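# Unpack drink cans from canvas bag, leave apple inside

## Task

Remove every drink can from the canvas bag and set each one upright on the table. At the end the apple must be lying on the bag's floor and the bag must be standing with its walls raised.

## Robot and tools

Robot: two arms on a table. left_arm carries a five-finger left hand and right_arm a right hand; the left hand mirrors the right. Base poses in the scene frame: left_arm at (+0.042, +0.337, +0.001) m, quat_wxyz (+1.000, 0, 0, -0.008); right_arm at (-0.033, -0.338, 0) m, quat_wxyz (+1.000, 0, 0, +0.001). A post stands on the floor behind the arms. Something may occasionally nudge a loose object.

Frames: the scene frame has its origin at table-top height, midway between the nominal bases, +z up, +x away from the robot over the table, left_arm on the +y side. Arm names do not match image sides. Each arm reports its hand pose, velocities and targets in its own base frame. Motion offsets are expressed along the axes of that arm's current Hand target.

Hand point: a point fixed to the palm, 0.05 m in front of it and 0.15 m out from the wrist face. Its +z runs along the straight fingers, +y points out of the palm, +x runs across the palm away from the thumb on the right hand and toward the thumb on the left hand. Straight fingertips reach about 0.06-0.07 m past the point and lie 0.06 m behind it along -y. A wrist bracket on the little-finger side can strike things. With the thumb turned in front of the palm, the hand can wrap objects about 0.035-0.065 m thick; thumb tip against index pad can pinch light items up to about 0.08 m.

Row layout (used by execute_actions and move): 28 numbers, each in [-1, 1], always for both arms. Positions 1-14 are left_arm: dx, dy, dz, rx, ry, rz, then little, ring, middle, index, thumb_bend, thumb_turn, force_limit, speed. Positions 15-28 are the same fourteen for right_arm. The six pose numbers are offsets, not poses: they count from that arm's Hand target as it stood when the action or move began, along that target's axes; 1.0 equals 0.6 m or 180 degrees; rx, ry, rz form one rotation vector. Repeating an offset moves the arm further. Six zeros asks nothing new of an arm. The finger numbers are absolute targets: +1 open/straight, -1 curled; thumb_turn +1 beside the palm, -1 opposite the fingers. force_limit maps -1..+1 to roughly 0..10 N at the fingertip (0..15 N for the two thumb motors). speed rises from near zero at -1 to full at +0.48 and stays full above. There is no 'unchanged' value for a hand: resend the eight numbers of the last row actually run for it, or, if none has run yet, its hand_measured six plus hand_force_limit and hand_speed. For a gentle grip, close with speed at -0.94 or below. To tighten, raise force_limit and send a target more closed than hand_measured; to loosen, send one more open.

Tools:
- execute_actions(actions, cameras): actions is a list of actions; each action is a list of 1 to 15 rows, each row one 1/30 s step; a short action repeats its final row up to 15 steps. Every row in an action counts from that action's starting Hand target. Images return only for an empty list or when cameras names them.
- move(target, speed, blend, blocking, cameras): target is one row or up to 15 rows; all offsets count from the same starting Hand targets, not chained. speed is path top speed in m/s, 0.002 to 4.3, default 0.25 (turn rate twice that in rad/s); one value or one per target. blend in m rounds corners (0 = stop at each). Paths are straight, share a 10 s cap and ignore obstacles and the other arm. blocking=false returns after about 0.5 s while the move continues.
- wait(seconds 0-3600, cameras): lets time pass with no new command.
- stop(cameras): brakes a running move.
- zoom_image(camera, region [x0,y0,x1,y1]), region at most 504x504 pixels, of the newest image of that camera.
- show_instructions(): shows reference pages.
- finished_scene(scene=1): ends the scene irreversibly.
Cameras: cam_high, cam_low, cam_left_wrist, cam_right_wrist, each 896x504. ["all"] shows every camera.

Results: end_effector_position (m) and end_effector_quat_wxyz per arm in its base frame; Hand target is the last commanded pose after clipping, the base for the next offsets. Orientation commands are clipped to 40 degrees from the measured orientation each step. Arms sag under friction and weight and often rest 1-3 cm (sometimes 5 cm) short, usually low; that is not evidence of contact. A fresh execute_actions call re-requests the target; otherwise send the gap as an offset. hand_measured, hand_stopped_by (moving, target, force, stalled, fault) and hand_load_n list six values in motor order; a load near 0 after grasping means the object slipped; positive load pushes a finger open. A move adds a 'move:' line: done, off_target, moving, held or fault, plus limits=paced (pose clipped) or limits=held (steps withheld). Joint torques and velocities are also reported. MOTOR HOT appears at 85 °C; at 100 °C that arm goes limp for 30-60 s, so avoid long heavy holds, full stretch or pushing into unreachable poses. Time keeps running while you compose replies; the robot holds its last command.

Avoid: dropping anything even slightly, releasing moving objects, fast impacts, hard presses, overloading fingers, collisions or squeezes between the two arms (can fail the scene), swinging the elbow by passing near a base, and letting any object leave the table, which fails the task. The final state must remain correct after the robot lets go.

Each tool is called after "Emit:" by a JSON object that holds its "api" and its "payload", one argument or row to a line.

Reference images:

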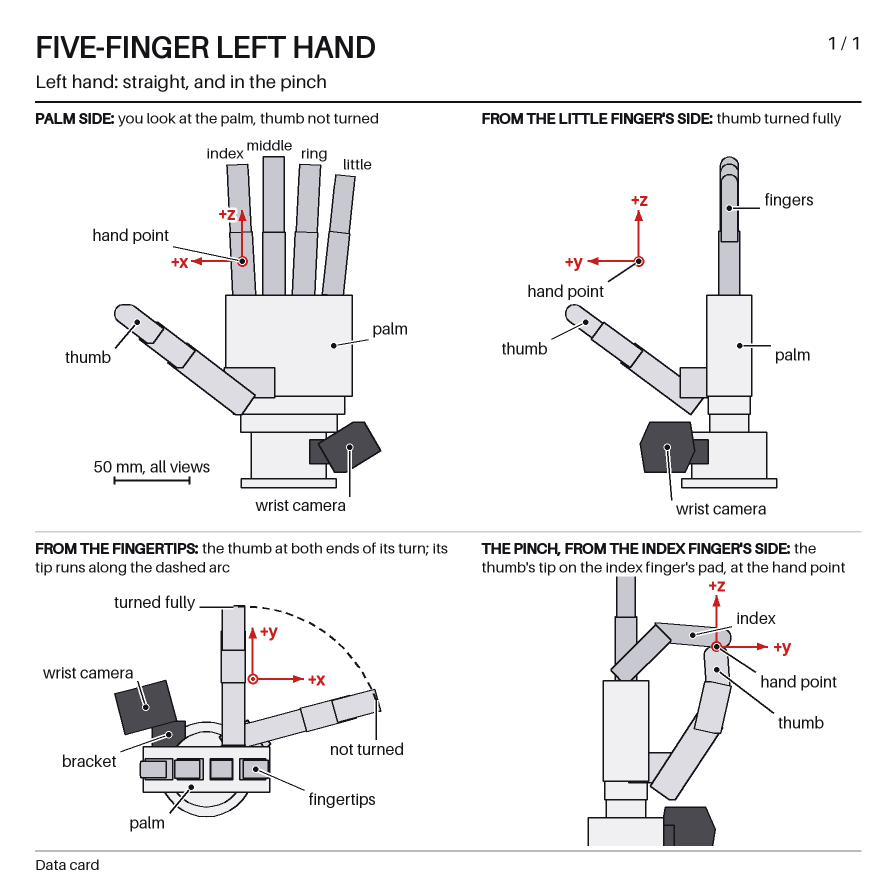

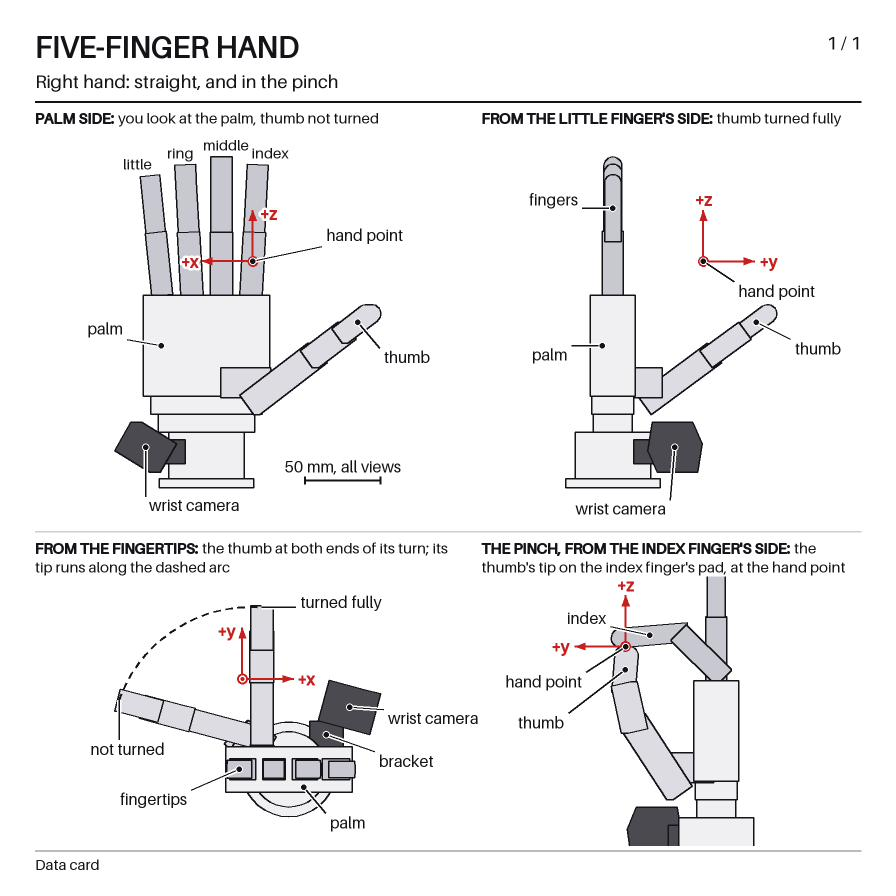

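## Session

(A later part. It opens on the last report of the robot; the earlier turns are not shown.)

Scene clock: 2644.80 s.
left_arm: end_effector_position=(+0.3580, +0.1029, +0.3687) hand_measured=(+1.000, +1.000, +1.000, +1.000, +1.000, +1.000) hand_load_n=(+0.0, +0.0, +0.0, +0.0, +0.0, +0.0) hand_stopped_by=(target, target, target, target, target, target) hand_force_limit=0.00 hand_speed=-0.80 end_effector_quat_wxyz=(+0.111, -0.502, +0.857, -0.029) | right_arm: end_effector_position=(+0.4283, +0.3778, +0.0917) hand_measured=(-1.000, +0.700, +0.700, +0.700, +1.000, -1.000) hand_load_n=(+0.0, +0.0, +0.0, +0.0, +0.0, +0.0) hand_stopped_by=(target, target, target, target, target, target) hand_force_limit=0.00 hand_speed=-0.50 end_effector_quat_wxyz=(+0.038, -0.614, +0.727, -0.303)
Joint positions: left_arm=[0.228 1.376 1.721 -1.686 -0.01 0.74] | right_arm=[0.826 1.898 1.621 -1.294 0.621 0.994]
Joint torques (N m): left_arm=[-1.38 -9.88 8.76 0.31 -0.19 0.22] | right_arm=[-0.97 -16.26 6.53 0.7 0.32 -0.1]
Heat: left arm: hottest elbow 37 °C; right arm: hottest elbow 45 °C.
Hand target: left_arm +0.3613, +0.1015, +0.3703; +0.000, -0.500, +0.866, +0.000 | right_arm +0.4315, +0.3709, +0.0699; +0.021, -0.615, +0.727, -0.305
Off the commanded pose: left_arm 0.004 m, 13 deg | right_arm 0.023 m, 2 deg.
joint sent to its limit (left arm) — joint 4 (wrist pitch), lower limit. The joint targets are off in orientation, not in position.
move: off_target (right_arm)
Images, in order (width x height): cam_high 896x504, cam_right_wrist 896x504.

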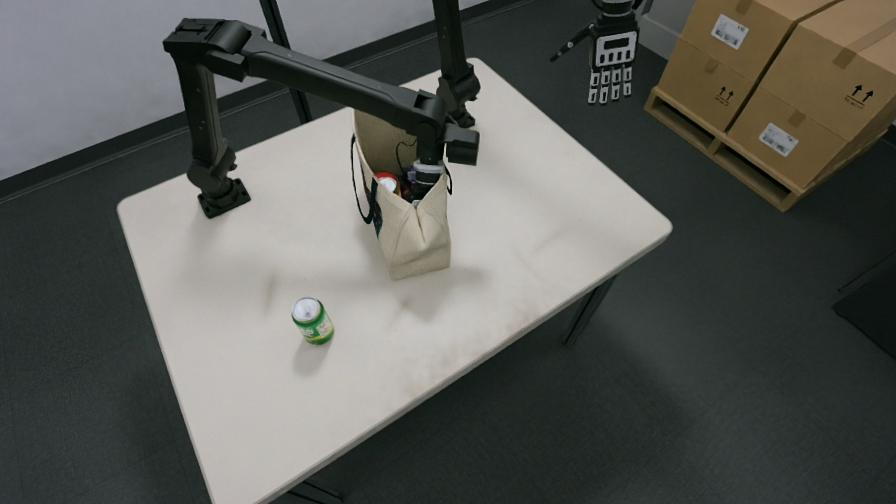

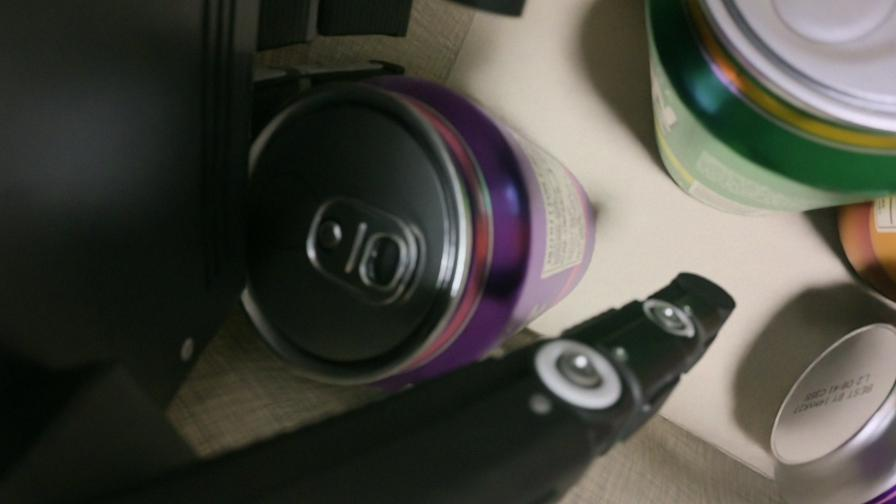

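Emit:
{"api": "move", "payload": {
  "target": [0,0,0,0,0,0,1,1,1,1,1,1,0,-0.8,-0.0147,0.0025,-0.0077,0,0,0,-1,0.7,0.7,0.7,1,-1,0,-0.5],
  "speed": 0.03,
  "cameras": ["cam_right_wrist"]
}}

Scene clock: 2669.40 s.
left_arm: end_effector_position=(+0.3580, +0.1029, +0.3687) hand_measured=(+1.000, +1.000, +1.000, +1.000, +1.000, +1.000) hand_load_n=(+0.0, +0.0, +0.0, +0.0, +0.0, +0.0) hand_stopped_by=(target, target, target, target, target, target) hand_force_limit=0.00 hand_speed=-0.80 end_effector_quat_wxyz=(+0.111, -0.502, +0.857, -0.029) | right_arm: end_effector_position=(+0.4291, +0.3781, +0.0901) hand_measured=(-1.000, +0.700, +0.700, +0.700, +1.000, -1.000) hand_load_n=(+0.0, +0.0, +0.0, +0.0, +0.0, +0.0) hand_stopped_by=(target, target, target, target, target, target) hand_force_limit=0.00 hand_speed=-0.50 end_effector_quat_wxyz=(+0.039, -0.610, +0.731, -0.304)
Joint positions: left_arm=[0.228 1.376 1.721 -1.686 -0.01 0.74] | right_arm=[0.826 1.901 1.621 -1.294 0.624 1.007]
Joint torques (N m): left_arm=[-1.32 -10.23 8.76 0.34 -0.19 0.19] | right_arm=[0.15 -14.86 8.66 0.05 0.23 -0.08]
Heat: left arm: hottest elbow 37 °C; right arm: hottest elbow 43 °C.
Hand target: left_arm +0.3613, +0.1015, +0.3703; +0.000, -0.500, +0.866, +0.000 | right_arm +0.4305, +0.3809, +0.0700; +0.022, -0.615, +0.727, -0.305
Off the commanded pose: left_arm 0.004 m, 13 deg | right_arm 0.020 m, 2 deg.
joint sent to its limit (left arm) — joint 4 (wrist pitch), lower limit. The joint targets are off in orientation, not in position.
move: off_target (right_arm)

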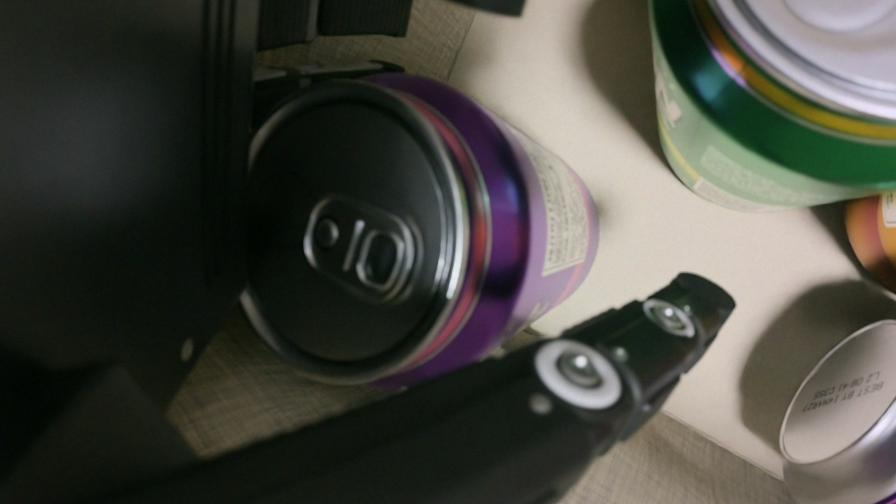

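Emit:
{"api": "move", "payload": {
  "target": [0,0,0,0,0,0,1,1,1,1,1,1,0,-0.8,0,0,0,0,0,0,-1,0.7,0.7,0.7,0.0,-1,-0.5,-0.85],
  "cameras": ["cam_right_wrist"]
}}

Scene clock: 2676.73 s.
left_arm: end_effector_position=(+0.3580, +0.1029, +0.3687) hand_measured=(+1.000, +1.000, +1.000, +1.000, +1.000, +1.000) hand_load_n=(+0.0, +0.0, +0.0, +0.0, +0.0, +0.0) hand_stopped_by=(target, target, target, target, target, target) hand_force_limit=0.00 hand_speed=-0.80 end_effector_quat_wxyz=(+0.111, -0.502, +0.857, -0.029) | right_arm: end_effector_position=(+0.4291, +0.3781, +0.0901) hand_measured=(-1.000, +0.700, +0.700, +0.700, +0.458, -1.000) hand_load_n=(+0.0, +0.0, +0.0, +0.5, +4.0, +0.0) hand_stopped_by=(target, target, target, target, force, target) hand_force_limit=-0.50 hand_speed=-0.85 end_effector_quat_wxyz=(+0.039, -0.609, +0.731, -0.304)
Joint positions: left_arm=[0.228 1.376 1.721 -1.686 -0.01 0.74] | right_arm=[0.826 1.901 1.621 -1.294 0.624 1.008]
Joint torques (N m): left_arm=[-1.61 -10.05 8.84 0.34 -0.2 0.2] | right_arm=[0.21 -14.86 8.68 0.03 0.24 -0.08]
Heat: left arm: hottest elbow 37 °C; right arm: hottest elbow 43 °C.
Hand target: left_arm +0.3613, +0.1015, +0.3703; +0.000, -0.500, +0.866, +0.000 | right_arm +0.4305, +0.3809, +0.0700; +0.022, -0.615, +0.727, -0.305
Off the commanded pose: left_arm 0.004 m, 13 deg | right_arm 0.020 m, 2 deg.
joint sent to its limit (left arm) — joint 4 (wrist pitch), lower limit. The joint targets are off in orientation, not in position.
move: done

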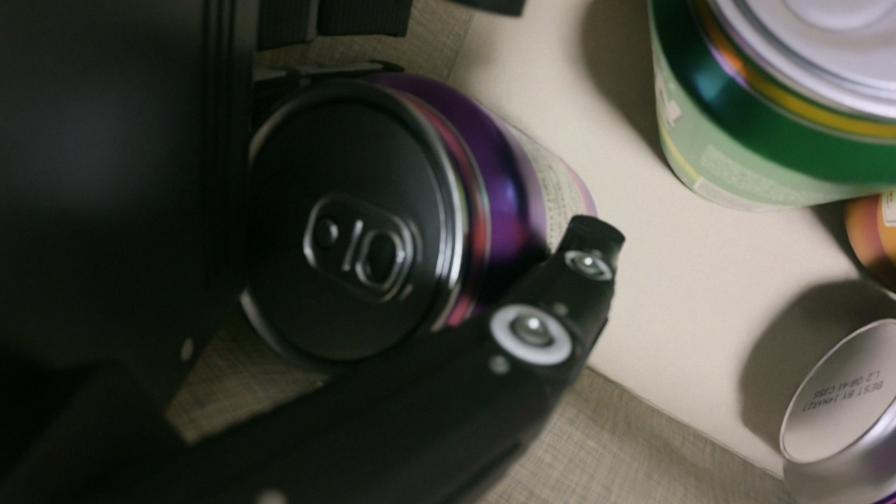

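Emit:
{"api": "move", "payload": {
  "target": [0,0,0,0,0,0,1,1,1,1,1,1,0,-0.8,0,0,0,0,0,0,-1,0.7,0.3,0.3,-0.1,-1,0.2,-0.85],
  "cameras": ["cam_right_wrist"]
}}

Scene clock: 2685.33 s.
left_arm: end_effector_position=(+0.3580, +0.1029, +0.3687) hand_measured=(+1.000, +1.000, +1.000, +1.000, +1.000, +1.000) hand_load_n=(+0.0, +0.0, +0.0, +0.0, +0.0, +0.0) hand_stopped_by=(target, target, target, target, target, target) hand_force_limit=0.00 hand_speed=-0.80 end_effector_quat_wxyz=(+0.111, -0.502, +0.857, -0.029) | right_arm: end_effector_position=(+0.4296, +0.3780, +0.0897) hand_measured=(-1.000, +0.700, +0.370, +0.508, +0.436, -1.000) hand_load_n=(+0.0, +0.0, +6.5, +4.0, +17.5, +0.0) hand_stopped_by=(target, target, force, force, force, target) hand_force_limit=0.20 hand_speed=-0.85 end_effector_quat_wxyz=(+0.039, -0.608, +0.732, -0.306)
Joint positions: left_arm=[0.228 1.376 1.721 -1.686 -0.01 0.74] | right_arm=[0.826 1.902 1.621 -1.294 0.627 1.013]
Joint torques (N m): left_arm=[-1.08 -10.34 8.76 0.25 -0.18 0.18] | right_arm=[0.15 -14.97 8.64 0.03 0.11 -0.12]
Heat: left arm: hottest elbow 37 °C; right arm: hottest elbow 42 °C.
Hand target: left_arm +0.3613, +0.1015, +0.3703; +0.000, -0.500, +0.866, +0.000 | right_arm +0.4305, +0.3809, +0.0701; +0.022, -0.615, +0.727, -0.305
Off the commanded pose: left_arm 0.004 m, 13 deg | right_arm 0.020 m, 2 deg.
joint sent to its limit (left arm) — joint 4 (wrist pitch), lower limit. The joint targets are off in orientation, not in position.
move: done

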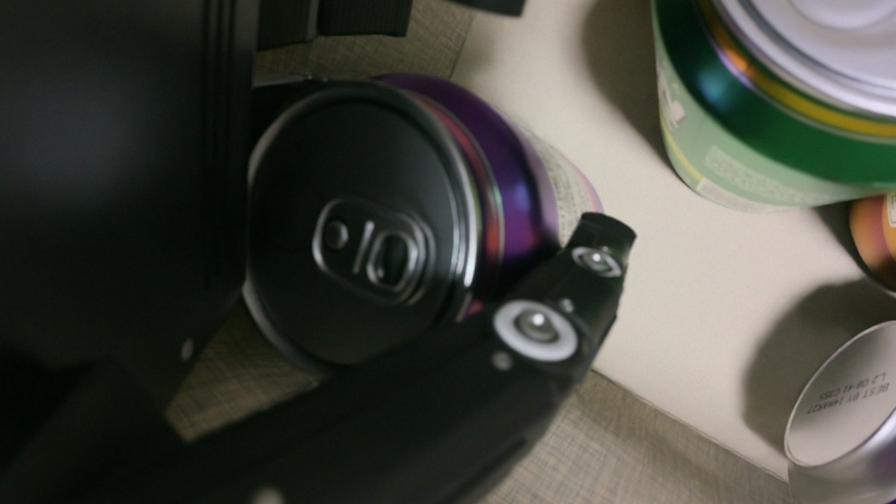

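Emit:
{"api": "move", "payload": {
  "target": [0,0,0,0,0,0,1,1,1,1,1,1,0,-0.8,0.0098,-0.0475,-0.0603,0,0,0,-1,0.7,0.3,0.3,-0.1,-1,0.2,-0.85],
  "speed": 0.04,
  "cameras": ["cam_right_wrist"]
}}

Scene clock: 2696.13 s.
left_arm: end_effector_position=(+0.3580, +0.1029, +0.3687) hand_measured=(+1.000, +1.000, +1.000, +1.000, +1.000, +1.000) hand_load_n=(+0.0, +0.0, +0.0, +0.0, +0.0, +0.0) hand_stopped_by=(target, target, target, target, target, target) hand_force_limit=0.00 hand_speed=-0.80 end_effector_quat_wxyz=(+0.111, -0.502, +0.857, -0.029) | right_arm: end_effector_position=(+0.4228, +0.3743, +0.0945) hand_measured=(-1.000, +0.700, +0.370, +0.508, +0.436, -1.000) hand_load_n=(+0.0, +0.0, +2.5, +4.0, +17.5, +1.0) hand_stopped_by=(target, target, force, force, force, target) hand_force_limit=0.20 hand_speed=-0.85 end_effector_quat_wxyz=(-0.002, -0.618, +0.725, -0.305)
Joint positions: left_arm=[0.228 1.376 1.721 -1.686 -0.01 0.74] | right_arm=[0.826 1.94 1.69 -1.411 0.614 1.014]
Joint torques (N m): left_arm=[-1.55 -9.88 8.76 0.32 -0.19 0.21] | right_arm=[-0.03 -19.02 12.42 -0.14 0.56 -0.17]
Heat: left arm: hottest elbow 37 °C; right arm: hottest elbow 42 °C.
Hand target: left_arm +0.3613, +0.1015, +0.3703; +0.000, -0.500, +0.866, +0.000 | right_arm +0.4394, +0.3891, +0.1149; +0.022, -0.615, +0.727, -0.305
Off the commanded pose: left_arm 0.004 m, 13 deg | right_arm 0.030 m, 3 deg.
joint sent to its limit (left arm) — joint 4 (wrist pitch), lower limit. The joint targets are off in orientation, not in position.
move: off_target (right_arm)

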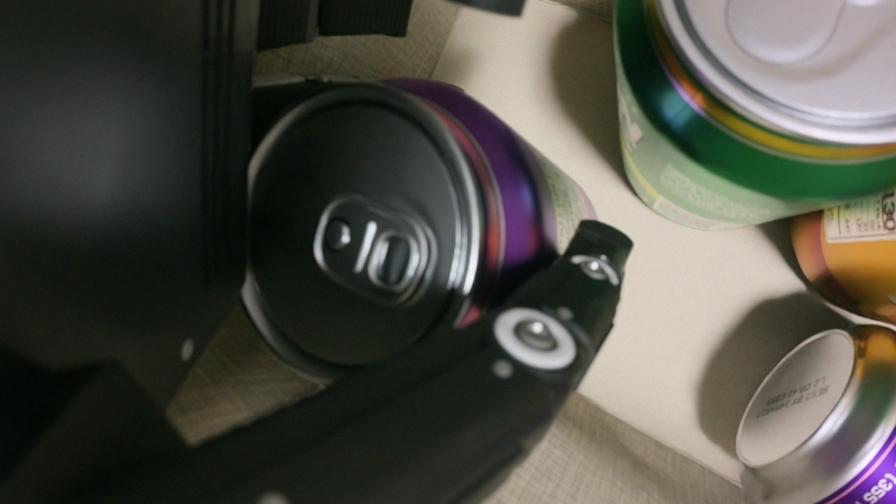

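Emit:
{"api": "move", "payload": {
  "target": [0,0,0,0,0,0,1,1,1,1,1,1,0,-0.8,0.0213,-0.0432,-0.0687,0,0,0,-1,0.7,0.3,0.3,-0.1,-1,0.2,-0.85],
  "speed": 0.04,
  "cameras": ["cam_right_wrist"]
}}

Scene clock: 2703.50 s.
left_arm: end_effector_position=(+0.3580, +0.1029, +0.3687) hand_measured=(+1.000, +1.000, +1.000, +1.000, +1.000, +1.000) hand_load_n=(+0.0, +0.0, -0.5, +0.0, +0.0, +0.0) hand_stopped_by=(target, target, target, target, target, target) hand_force_limit=0.00 hand_speed=-0.80 end_effector_quat_wxyz=(+0.111, -0.502, +0.857, -0.029) | right_arm: end_effector_position=(+0.4274, +0.3799, +0.1382) hand_measured=(-1.000, +0.700, +0.370, +0.508, +0.436, -1.000) hand_load_n=(+0.0, +0.0, +1.5, +3.0, +17.0, +1.0) hand_stopped_by=(target, target, force, force, force, target) hand_force_limit=0.20 hand_speed=-0.85 end_effector_quat_wxyz=(-0.008, -0.619, +0.724, -0.305)
Joint positions: left_arm=[0.228 1.376 1.721 -1.686 -0.01 0.74] | right_arm=[0.826 1.945 1.814 -1.541 0.612 1.014]
Joint torques (N m): left_arm=[-1.61 -10.05 8.75 0.32 -0.21 0.2] | right_arm=[0.09 -20.13 12.68 -0.23 0.62 -0.15]
Heat: left arm: hottest elbow 37 °C; right arm: hottest elbow 44 °C.
Hand target: left_arm +0.3613, +0.1015, +0.3703; +0.000, -0.500, +0.866, +0.000 | right_arm +0.4424, +0.3931, +0.1650; +0.022, -0.615, +0.727, -0.305
Off the commanded pose: left_arm 0.004 m, 13 deg | right_arm 0.033 m, 3 deg.
joint sent to its limit (left arm) — joint 4 (wrist pitch), lower limit. The joint targets are off in orientation, not in position.
move: off_target (right_arm)

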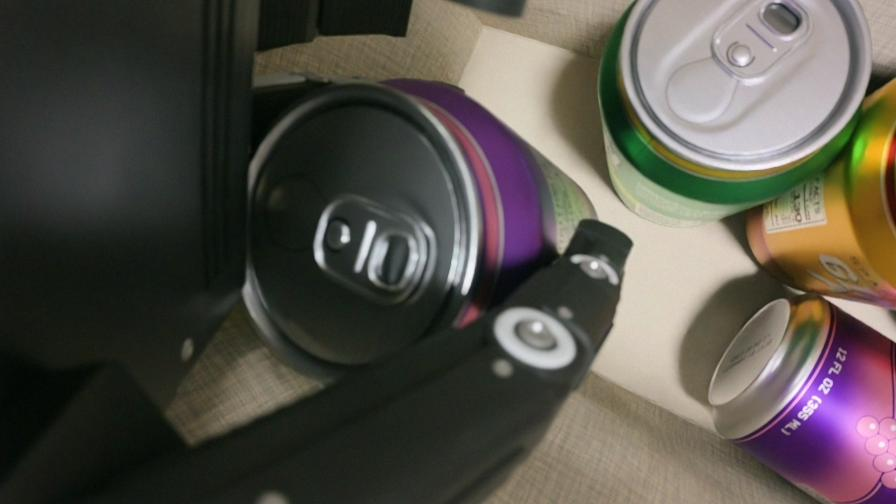

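Emit:
{"api": "move", "payload": {
  "target": [0,0,0,0,0,0,1,1,1,1,1,1,0,-0.8,0.0625,-0.0999,-0.1669,0,0,0,-1,0.7,0.3,0.3,-0.1,-1,0.2,-0.85],
  "speed": 0.06,
  "cameras": ["cam_right_wrist"]
}}

Scene clock: 2717.77 s.
left_arm: end_effector_position=(+0.3580, +0.1029, +0.3687) hand_measured=(+1.000, +1.000, +1.000, +1.000, +1.000, +1.000) hand_load_n=(+0.0, +0.0, +0.0, +0.0, -0.5, +0.0) hand_stopped_by=(target, target, target, target, target, target) hand_force_limit=0.00 hand_speed=-0.80 end_effector_quat_wxyz=(+0.111, -0.502, +0.857, -0.029) | right_arm: end_effector_position=(+0.4388, +0.3920, +0.2453) hand_measured=(-1.000, +0.700, +0.370, +0.508, +0.436, -1.000) hand_load_n=(+0.0, -0.5, +2.0, +3.5, +17.0, +0.5) hand_stopped_by=(target, target, force, force, force, target) hand_force_limit=0.20 hand_speed=-0.85 end_effector_quat_wxyz=(+0.038, -0.632, +0.715, -0.298)
Joint positions: left_arm=[0.228 1.376 1.721 -1.686 -0.01 0.74] | right_arm=[0.826 1.913 2.051 -1.692 0.611 0.944]
Joint torques (N m): left_arm=[-1.49 -10.4 8.8 0.29 -0.22 0.19] | right_arm=[0.09 -22.18 12.68 -0.1 0.49 -0.18]
Heat: left arm: hottest elbow 37 °C; right arm: hottest elbow 48 °C.
Hand target: left_arm +0.3613, +0.1015, +0.3703; +0.000, -0.500, +0.866, +0.000 | right_arm +0.4454, +0.3973, +0.2873; +0.021, -0.615, +0.727, -0.305
Off the commanded pose: left_arm 0.004 m, 13 deg | right_arm 0.043 m, 3 deg.
joint sent to its limit (left arm) — joint 4 (wrist pitch), lower limit. The joint targets are off in orientation, not in position.
joint sent to its limit (right arm) — joint 4 (wrist pitch), lower limit. The joint targets are off in orientation, not in position.
move: off_target (right_arm)

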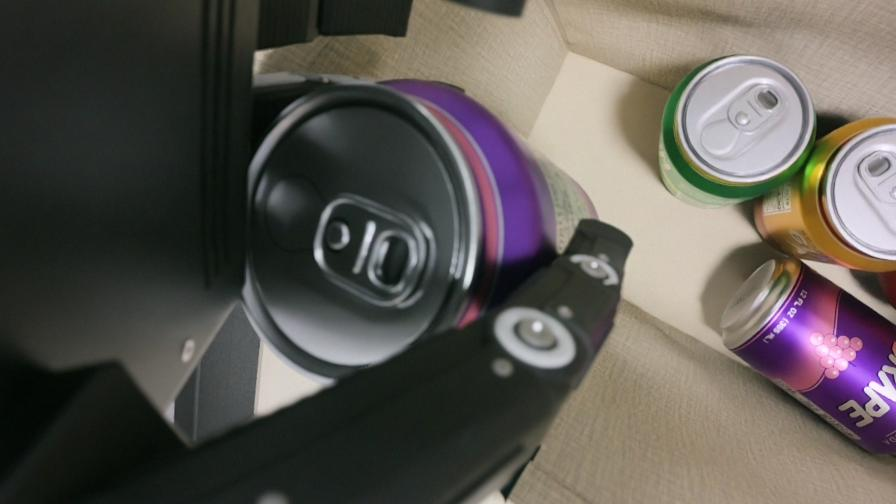

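Emit:
{"api": "move", "payload": {
  "target": [0,0,0,0,0,0,1,1,1,1,1,1,0,-0.8,0.0602,-0.1052,-0.1653,0,0,0,-1,0.7,0.3,0.3,-0.1,-1,0.2,-0.85],
  "speed": 0.07,
  "cameras": ["cam_high","cam_right_wrist"]
}}

Scene clock: 2749.30 s.
left_arm: end_effector_position=(+0.3580, +0.1029, +0.3687) hand_measured=(+1.000, +1.000, +1.000, +1.000, +1.000, +1.000) hand_load_n=(+0.0, +0.0, +0.0, +0.0, +0.0, -0.5) hand_stopped_by=(target, target, target, target, target, target) hand_force_limit=0.00 hand_speed=-0.80 end_effector_quat_wxyz=(+0.111, -0.502, +0.857, -0.029) | right_arm: end_effector_position=(+0.4529, +0.4015, +0.3631) hand_measured=(-1.000, +0.700, +0.370, +0.508, +0.436, -1.000) hand_load_n=(+0.0, +0.0, +2.0, +3.0, +16.5, +0.0) hand_stopped_by=(target, target, force, force, force, target) hand_force_limit=0.20 hand_speed=-0.85 end_effector_quat_wxyz=(-0.145, +0.644, -0.690, +0.299)
Joint positions: left_arm=[0.228 1.376 1.721 -1.686 -0.01 0.74] | right_arm=[0.826 1.86 2.272 -1.697 0.622 0.803]
Joint torques (N m): left_arm=[-1.26 -10.05 8.72 0.29 -0.18 0.2] | right_arm=[0.56 -21.36 12.75 0.47 0.63 -0.12]
Heat: left arm: hottest elbow 37 °C; right arm: hottest elbow 50 °C.
Hand target: left_arm +0.3613, +0.1015, +0.3703; +0.000, -0.500, +0.866, +0.000 | right_arm +0.4519, +0.4022, +0.4101; -0.022, +0.615, -0.727, +0.305
Off the commanded pose: left_arm 0.004 m, 13 deg | right_arm 0.047 m, 15 deg.
joint sent to its limit (left arm) — joint 4 (wrist pitch), lower limit. The joint targets are off in orientation, not in position.
joint sent to its limit (right arm) — joint 4 (wrist pitch), lower limit. The joint targets are off in orientation, not in position.
move: off_target (right_arm)

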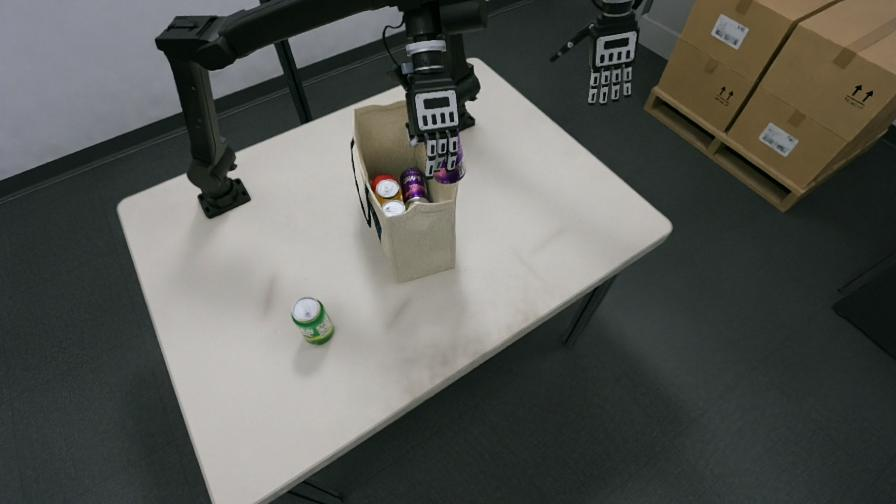

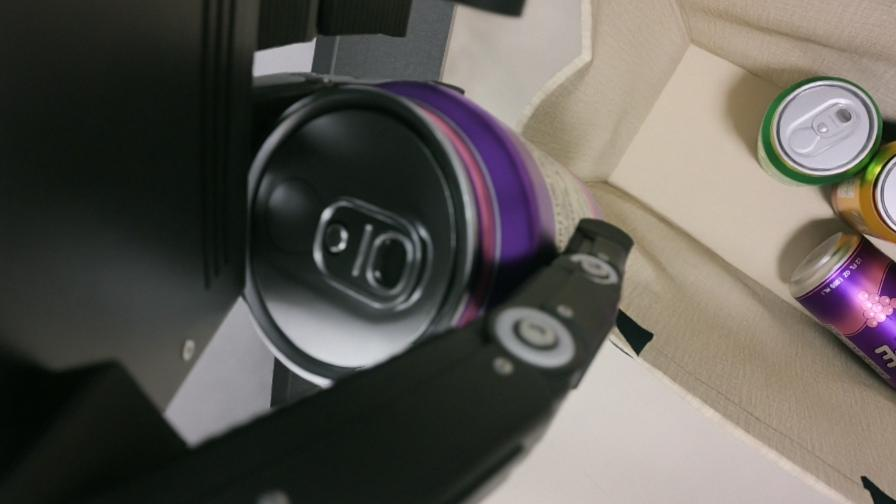

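Emit:
{"api": "move", "payload": {
  "target": [
    [0,0,0,0,0,0,1,1,1,1,1,1,0,-0.8,0.02,-0.0274,-0.0475,0,0,0,-1,0.7,0.3,0.3,-0.1,-1,0.2,-0.85],
    [0,0,0,0,0,0,1,1,1,1,1,1,0,-0.8,0.225,-0.1473,0.1182,-0.0317,0.0436,0.0755,-1,0.7,0.3,0.3,-0.1,-1,0.2,-0.85],
    [0,0,0,0,0,0,1,1,1,1,1,1,0,-0.8,0.4665,-0.1837,0.2612,-0.064,0.088,0.1524,-1,0.7,0.3,0.3,-0.1,-1,0.2,-0.85],
    [0,0,0,0,0,0,1,1,1,1,1,1,0,-0.8,0.685,-0.146,0.3925,-0.0944,0.1297,0.2247,-1,0.7,0.3,0.3,-0.1,-1,0.2,-0.85]
  ],
  "speed": [0.06,0.1,0.12,0.12],
  "blend": [0.01,0.05,0.05,0],
  "cameras": ["cam_high","cam_low","cam_right_wrist"]
}}

Scene clock: 2780.40 s.
left_arm: end_effector_position=(+0.3580, +0.1029, +0.3687) hand_measured=(+1.000, +1.000, +1.000, +1.000, +1.000, +1.000) hand_load_n=(+0.0, +0.0, +0.0, -0.5, +0.0, +0.0) hand_stopped_by=(target, target, target, target, target, target) hand_force_limit=0.00 hand_speed=-0.80 end_effector_quat_wxyz=(+0.111, -0.502, +0.857, -0.029) | right_arm: end_effector_position=(+0.5330, -0.0749, +0.3817) hand_measured=(-1.000, +0.700, +0.370, +0.508, +0.436, -1.000) hand_load_n=(+0.0, -0.5, +2.0, +2.5, +16.5, +0.5) hand_stopped_by=(target, target, force, force, force, target) hand_force_limit=0.20 hand_speed=-0.85 end_effector_quat_wxyz=(+0.004, -0.295, +0.898, -0.327)
Joint positions: left_arm=[0.228 1.376 1.721 -1.686 -0.01 0.74] | right_arm=[-0.028 1.674 2.068 -1.697 0.619 0.822]
Joint torques (N m): left_arm=[-1.49 -10.05 8.75 0.2 -0.2 0.21] | right_arm=[0.38 -18.78 7.84 0.44 0.48 0.13]
Heat: left arm: hottest elbow 38 °C; right arm: hottest elbow 50 °C.
Hand target: left_arm +0.3613, +0.1015, +0.3703; +0.000, -0.500, +0.866, +0.000 | right_arm +0.5247, -0.0739, +0.4009; -0.108, -0.252, +0.918, -0.286
Off the commanded pose: left_arm 0.004 m, 13 deg | right_arm 0.021 m, 15 deg.
joint sent to its limit (left arm) — joint 4 (wrist pitch), lower limit. The joint targets are off in orientation, not in position.
joint sent to its limit (right arm) — joint 4 (wrist pitch), lower limit. The joint targets are off in orientation, not in position.
move: off_target (right_arm)

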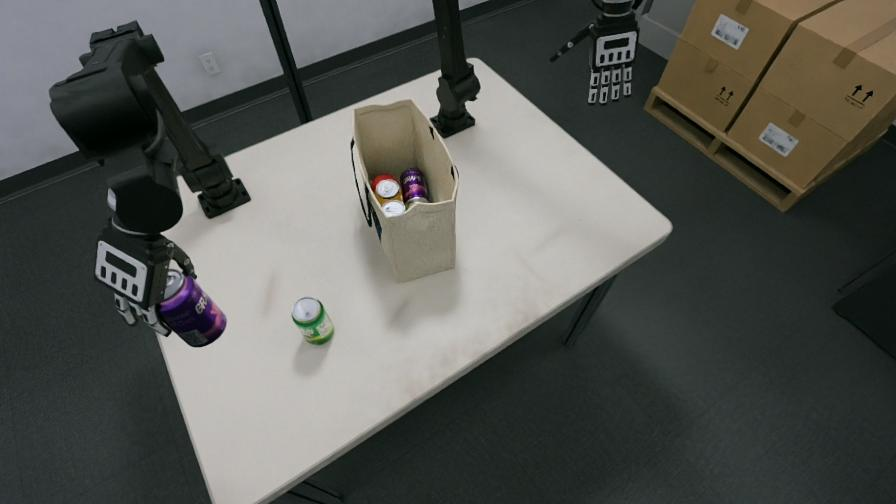

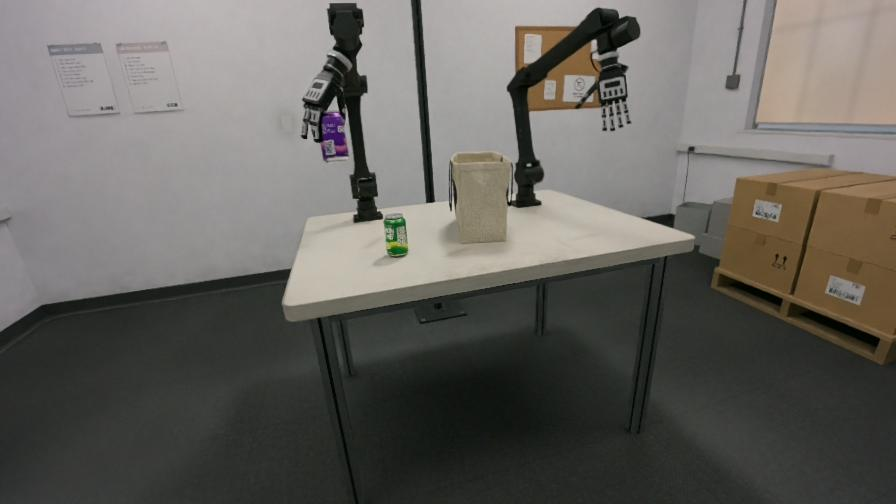

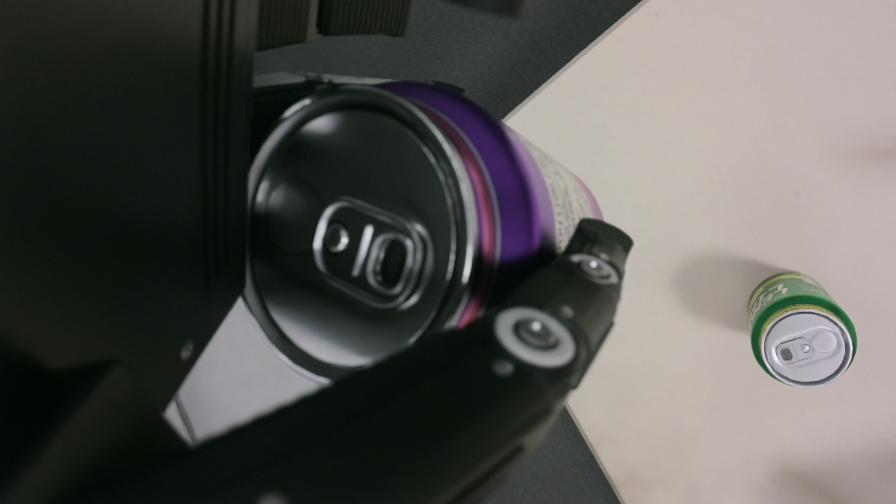

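Emit:
{"api": "move", "payload": {
  "target": [
    [0,0,0,0,0,0,1,1,1,1,1,1,0,-0.8,-0.114,0.1566,0.2713,0,0,0,-1,0.7,0.3,0.3,-0.1,-1,0.2,-0.85],
    [0,0,0,0,0,0,1,1,1,1,1,1,0,-0.8,-0.1596,0.2192,0.3798,0,0,0,-1,0.7,0.3,0.3,-0.1,-1,0.2,-0.85]
  ],
  "speed": [0.1,0.06],
  "blend": 0.02,
  "cameras": ["cam_high","cam_low"]
}}

Scene clock: 2809.73 s.
left_arm: end_effector_position=(+0.3580, +0.1029, +0.3687) hand_measured=(+1.000, +1.000, +1.000, +1.000, +1.000, +1.000) hand_load_n=(+0.0, +0.0, +0.0, +0.0, +0.0, +0.0) hand_stopped_by=(target, target, target, target, target, target) hand_force_limit=0.00 hand_speed=-0.80 end_effector_quat_wxyz=(+0.111, -0.502, +0.857, -0.029) | right_arm: end_effector_position=(+0.5220, -0.0723, +0.1168) hand_measured=(-1.000, +0.700, +0.370, +0.508, +0.436, -1.000) hand_load_n=(+0.0, +0.0, +2.0, +3.0, +17.0, +1.0) hand_stopped_by=(target, target, force, force, force, target) hand_force_limit=0.20 hand_speed=-0.85 end_effector_quat_wxyz=(-0.116, -0.259, +0.916, -0.282)
Joint positions: left_arm=[0.228 1.376 1.721 -1.686 -0.01 0.74] | right_arm=[-0.028 1.807 1.554 -1.379 0.617 1.011]
Joint torques (N m): left_arm=[-1.38 -10.4 8.77 0.35 -0.21 0.19] | right_arm=[-0.09 -18.14 7.49 0.38 0.49 0.04]
Heat: left arm: hottest elbow 38 °C; right arm: hottest elbow 48 °C.
Hand target: left_arm +0.3613, +0.1015, +0.3703; +0.000, -0.500, +0.866, +0.000 | right_arm +0.5247, -0.0743, +0.1209; -0.108, -0.252, +0.918, -0.286
Off the commanded pose: left_arm 0.004 m, 13 deg | right_arm 0.005 m, 1 deg.
joint sent to its limit (left arm) — joint 4 (wrist pitch), lower limit. The joint targets are off in orientation, not in position.
move: done

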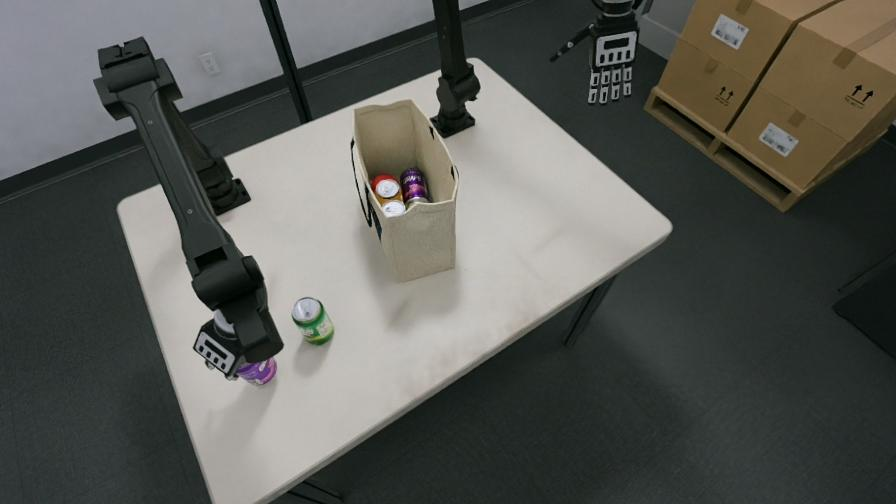

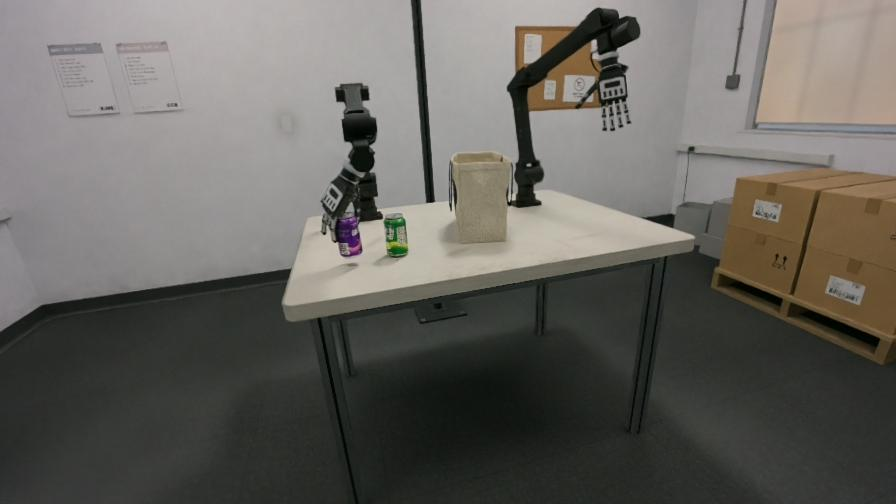

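Emit:
{"api": "zoom_image", "payload": {
  "camera": "cam_low",
  "region": [310, 190, 430, 280]
}}

Scaled by 4.200 from the camera's image (finer frame: 1280x720).

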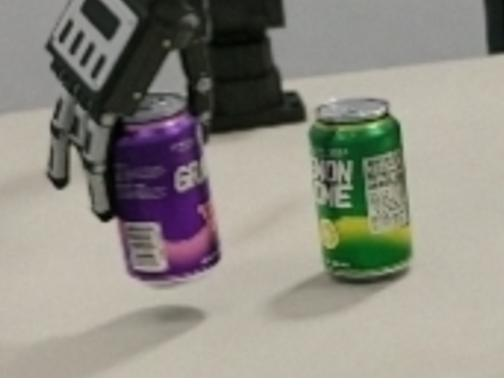

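Emit:
{"api": "move", "payload": {
  "target": [0,0,0,0,0,0,1,1,1,1,1,1,0,-0.8,-0.01425,0.0196,0.0339,0,0,0,-1,0.7,0.3,0.3,-0.1,-1,0.2,-0.85],
  "speed": 0.03,
  "cameras": ["cam_low"]
}}

Emit:
{"api": "zoom_image", "payload": {
  "camera": "cam_low",
  "region": [310, 190, 430, 280]
}}

Scene clock: 2821.73 s.
left_arm: end_effector_position=(+0.3580, +0.1029, +0.3687) hand_measured=(+1.000, +1.000, +1.000, +1.000, +1.000, +1.000) hand_load_n=(+0.0, +0.0, +0.0, -0.5, -0.5, +0.0) hand_stopped_by=(target, target, target, target, target, target) hand_force_limit=0.00 hand_speed=-0.80 end_effector_quat_wxyz=(+0.111, -0.502, +0.857, -0.029) | right_arm: end_effector_position=(+0.5220, -0.0723, +0.0932) hand_measured=(-1.000, +0.700, +0.370, +0.508, +0.436, -1.000) hand_load_n=(+0.5, +0.0, +1.5, +3.0, +16.5, +1.0) hand_stopped_by=(target, target, force, force, force, target) hand_force_limit=0.20 hand_speed=-0.85 end_effector_quat_wxyz=(-0.115, -0.259, +0.917, -0.282)
Joint positions: left_arm=[0.228 1.376 1.721 -1.686 -0.01 0.74] | right_arm=[-0.028 1.822 1.512 -1.319 0.617 1.011]
Joint torques (N m): left_arm=[-1.49 -10.23 8.8 0.28 -0.19 0.21] | right_arm=[-0.09 -18.02 7.32 0.38 0.47 0.05]
Heat: left arm: hottest elbow 38 °C; right arm: hottest elbow 46 °C.
Hand target: left_arm +0.3613, +0.1015, +0.3703; +0.000, -0.500, +0.866, +0.000 | right_arm +0.5246, -0.0743, +0.0957; -0.108, -0.252, +0.918, -0.286
Off the commanded pose: left_arm 0.004 m, 13 deg | right_arm 0.004 m, 1 deg.
joint sent to its limit (left arm) — joint 4 (wrist pitch), lower limit. The joint targets are off in orientation, not in position.
move: done

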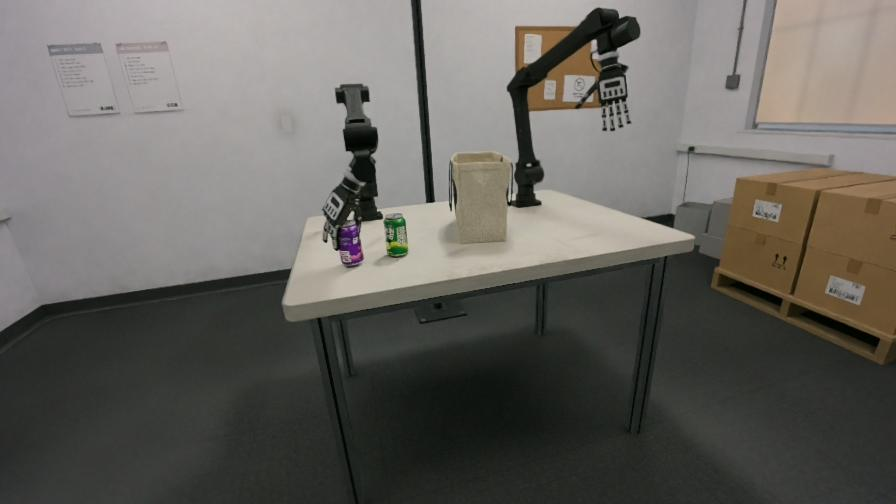

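Scaled by 4.200 from the camera's image (finer frame: 1280x720).

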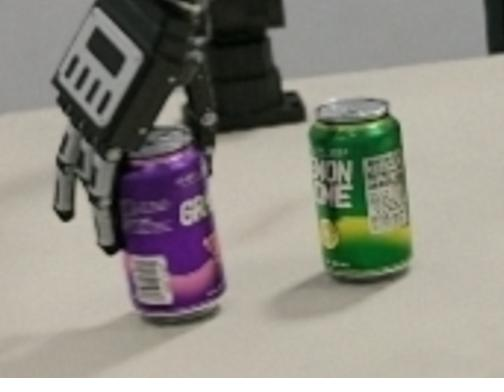

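Emit:
{"api": "move", "payload": {
  "target": [0,0,0,0,0,0,1,1,1,1,1,1,0,-0.8,-0.0046,0.0063,0.0109,0,0,0,-1,0.7,0.3,0.3,-0.1,-1,0.2,-0.85],
  "speed": 0.02,
  "cameras": ["cam_low"]
}}

Emit:
{"api": "zoom_image", "payload": {
  "camera": "cam_low",
  "region": [310, 190, 430, 280]
}}

Scene clock: 2829.83 s.
left_arm: end_effector_position=(+0.3580, +0.1029, +0.3687) hand_measured=(+1.000, +1.000, +1.000, +1.000, +1.000, +1.000) hand_load_n=(+0.0, +0.0, +0.0, +0.0, -0.5, +0.0) hand_stopped_by=(target, target, target, target, target, target) hand_force_limit=0.00 hand_speed=-0.80 end_effector_quat_wxyz=(+0.111, -0.502, +0.857, -0.029) | right_arm: end_effector_position=(+0.5235, -0.0724, +0.0905) hand_measured=(-1.000, +0.700, +0.370, +0.508, +0.436, -1.000) hand_load_n=(+0.0, +0.0, +1.5, +2.5, +17.0, +0.5) hand_stopped_by=(target, target, force, force, force, target) hand_force_limit=0.20 hand_speed=-0.85 end_effector_quat_wxyz=(-0.111, -0.258, +0.917, -0.284)
Joint positions: left_arm=[0.228 1.376 1.721 -1.686 -0.01 0.74] | right_arm=[-0.028 1.823 1.505 -1.304 0.617 1.011]
Joint torques (N m): left_arm=[-1.44 -10.29 8.76 0.25 -0.19 0.2] | right_arm=[-0.09 -17.44 6.83 0.57 0.47 0.04]
Heat: left arm: hottest elbow 38 °C; right arm: hottest elbow 46 °C.
Hand target: left_arm +0.3613, +0.1015, +0.3703; +0.000, -0.500, +0.866, +0.000 | right_arm +0.5247, -0.0744, +0.0878; -0.108, -0.252, +0.918, -0.286
Off the commanded pose: left_arm 0.004 m, 13 deg | right_arm 0.004 m, 1 deg.
joint sent to its limit (left arm) — joint 4 (wrist pitch), lower limit. The joint targets are off in orientation, not in position.
move: done

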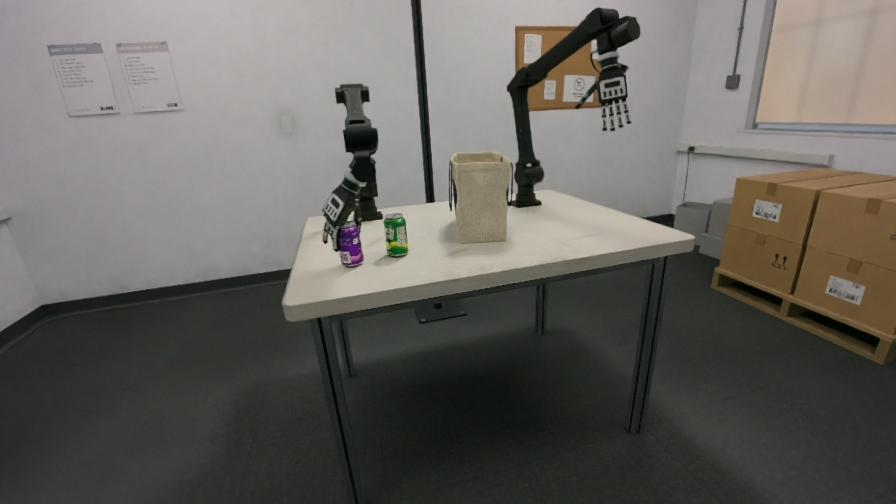

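Scaled by 4.200 from the camera's image (finer frame: 1280x720).

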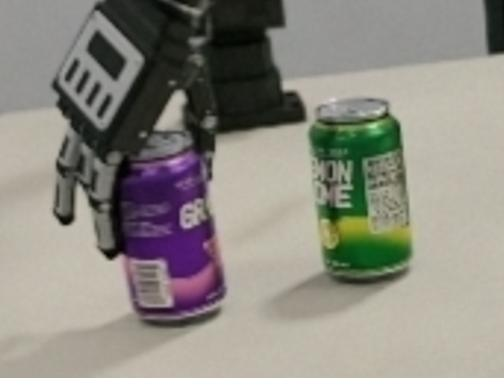

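Emit:
{"api": "move", "payload": {
  "target": [0,0,0,0,0,0,1,1,1,1,1,1,0,-0.8,-0.004,0.0055,0.0095,0,0,0,-1,0.7,0.3,0.3,-0.1,-1,0.2,-0.85],
  "speed": 0.02
}}

Emit:
{"api": "move", "payload": {
  "target": [0,0,0,0,0,0,1,1,1,1,1,1,0,-0.8,0,0,0,0,0,0,-1,0.7,0.45,0.55,0.6,-1,0.2,-0.87],
  "cameras": ["cam_low","cam_right_wrist"]
}}

Scene clock: 2841.43 s.
left_arm: end_effector_position=(+0.3580, +0.1029, +0.3687) hand_measured=(+1.000, +1.000, +1.000, +1.000, +1.000, +1.000) hand_load_n=(+0.0, -0.5, +0.0, +0.0, +0.0, +0.0) hand_stopped_by=(target, target, target, target, target, target) hand_force_limit=0.00 hand_speed=-0.80 end_effector_quat_wxyz=(+0.111, -0.502, +0.857, -0.029) | right_arm: end_effector_position=(+0.5245, -0.0731, +0.0892) hand_measured=(-1.000, +0.700, +0.370, +0.508, +0.436, -1.000) hand_load_n=(+0.0, +0.0, +2.0, +2.0, +16.5, +0.0) hand_stopped_by=(target, target, force, force, force, target) hand_force_limit=0.20 hand_speed=-0.85 end_effector_quat_wxyz=(-0.109, -0.257, +0.917, -0.286)
Joint positions: left_arm=[0.228 1.376 1.721 -1.686 -0.01 0.74] | right_arm=[-0.028 1.823 1.502 -1.295 0.621 1.011]
Joint torques (N m): left_arm=[-1.49 -10.11 8.72 0.35 -0.2 0.2] | right_arm=[-0.03 -16.91 6.34 0.85 0.33 0.04]
Heat: left arm: hottest elbow 38 °C; right arm: hottest elbow 45 °C.
Hand target: left_arm +0.3613, +0.1015, +0.3703; +0.000, -0.500, +0.866, +0.000 | right_arm +0.5247, -0.0743, +0.0808; -0.108, -0.252, +0.918, -0.286
Off the commanded pose: left_arm 0.004 m, 13 deg | right_arm 0.008 m, 1 deg.
joint sent to its limit (left arm) — joint 4 (wrist pitch), lower limit. The joint targets are off in orientation, not in position.
move: done

Scene clock: 2842.60 s.
left_arm: end_effector_position=(+0.3580, +0.1029, +0.3687) hand_measured=(+1.000, +1.000, +1.000, +1.000, +1.000, +1.000) hand_load_n=(+0.0, +0.0, +0.0, +0.0, +0.0, +0.0) hand_stopped_by=(target, target, target, target, target, target) hand_force_limit=0.00 hand_speed=-0.80 end_effector_quat_wxyz=(+0.111, -0.502, +0.857, -0.029) | right_arm: end_effector_position=(+0.5271, -0.0731, +0.0890) hand_measured=(-1.000, +0.700, +0.450, +0.550, +0.600, -1.000) hand_load_n=(+0.0, +0.0, +0.0, +0.0, +0.0, +0.0) hand_stopped_by=(target, target, target, target, target, target) hand_force_limit=0.20 hand_speed=-0.87 end_effector_quat_wxyz=(-0.105, -0.256, +0.917, -0.287)
Joint positions: left_arm=[0.228 1.376 1.721 -1.686 -0.01 0.74] | right_arm=[-0.028 1.823 1.502 -1.285 0.62 1.011]
Joint torques (N m): left_arm=[-1.61 -10.17 8.79 0.23 -0.2 0.2] | right_arm=[-0.09 -16.85 6.31 0.53 0.36 0.04]
Heat: left arm: hottest elbow 38 °C; right arm: hottest elbow 45 °C.
Hand target: left_arm +0.3613, +0.1015, +0.3703; +0.000, -0.500, +0.866, +0.000 | right_arm +0.5247, -0.0744, +0.0808; -0.108, -0.252, +0.918, -0.286
Off the commanded pose: left_arm 0.004 m, 13 deg | right_arm 0.009 m, 1 deg.
joint sent to its limit (left arm) — joint 4 (wrist pitch), lower limit. The joint targets are off in orientation, not in position.
move: done

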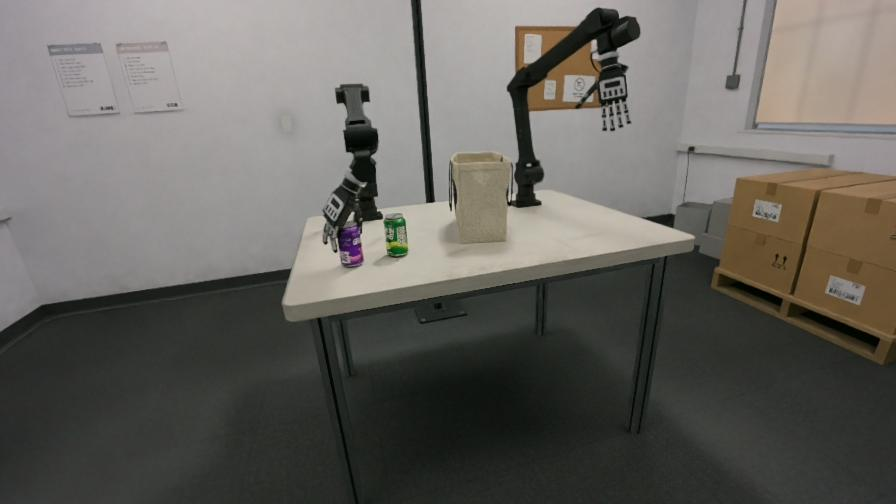

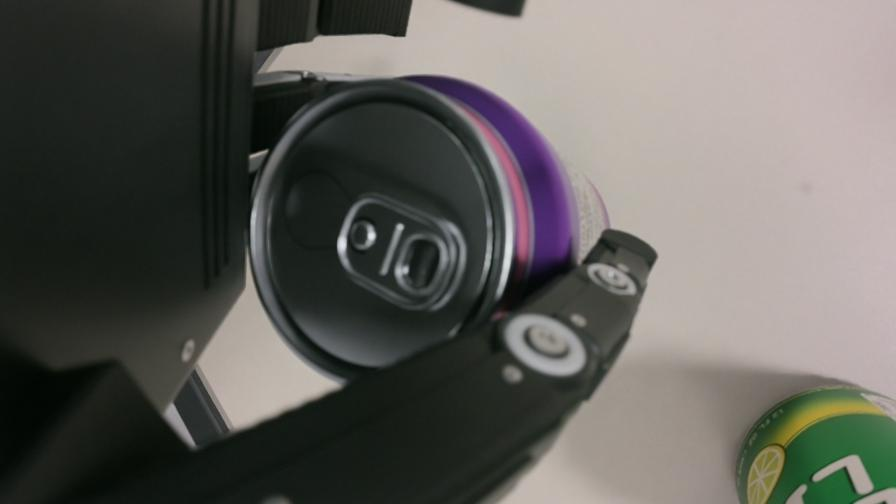

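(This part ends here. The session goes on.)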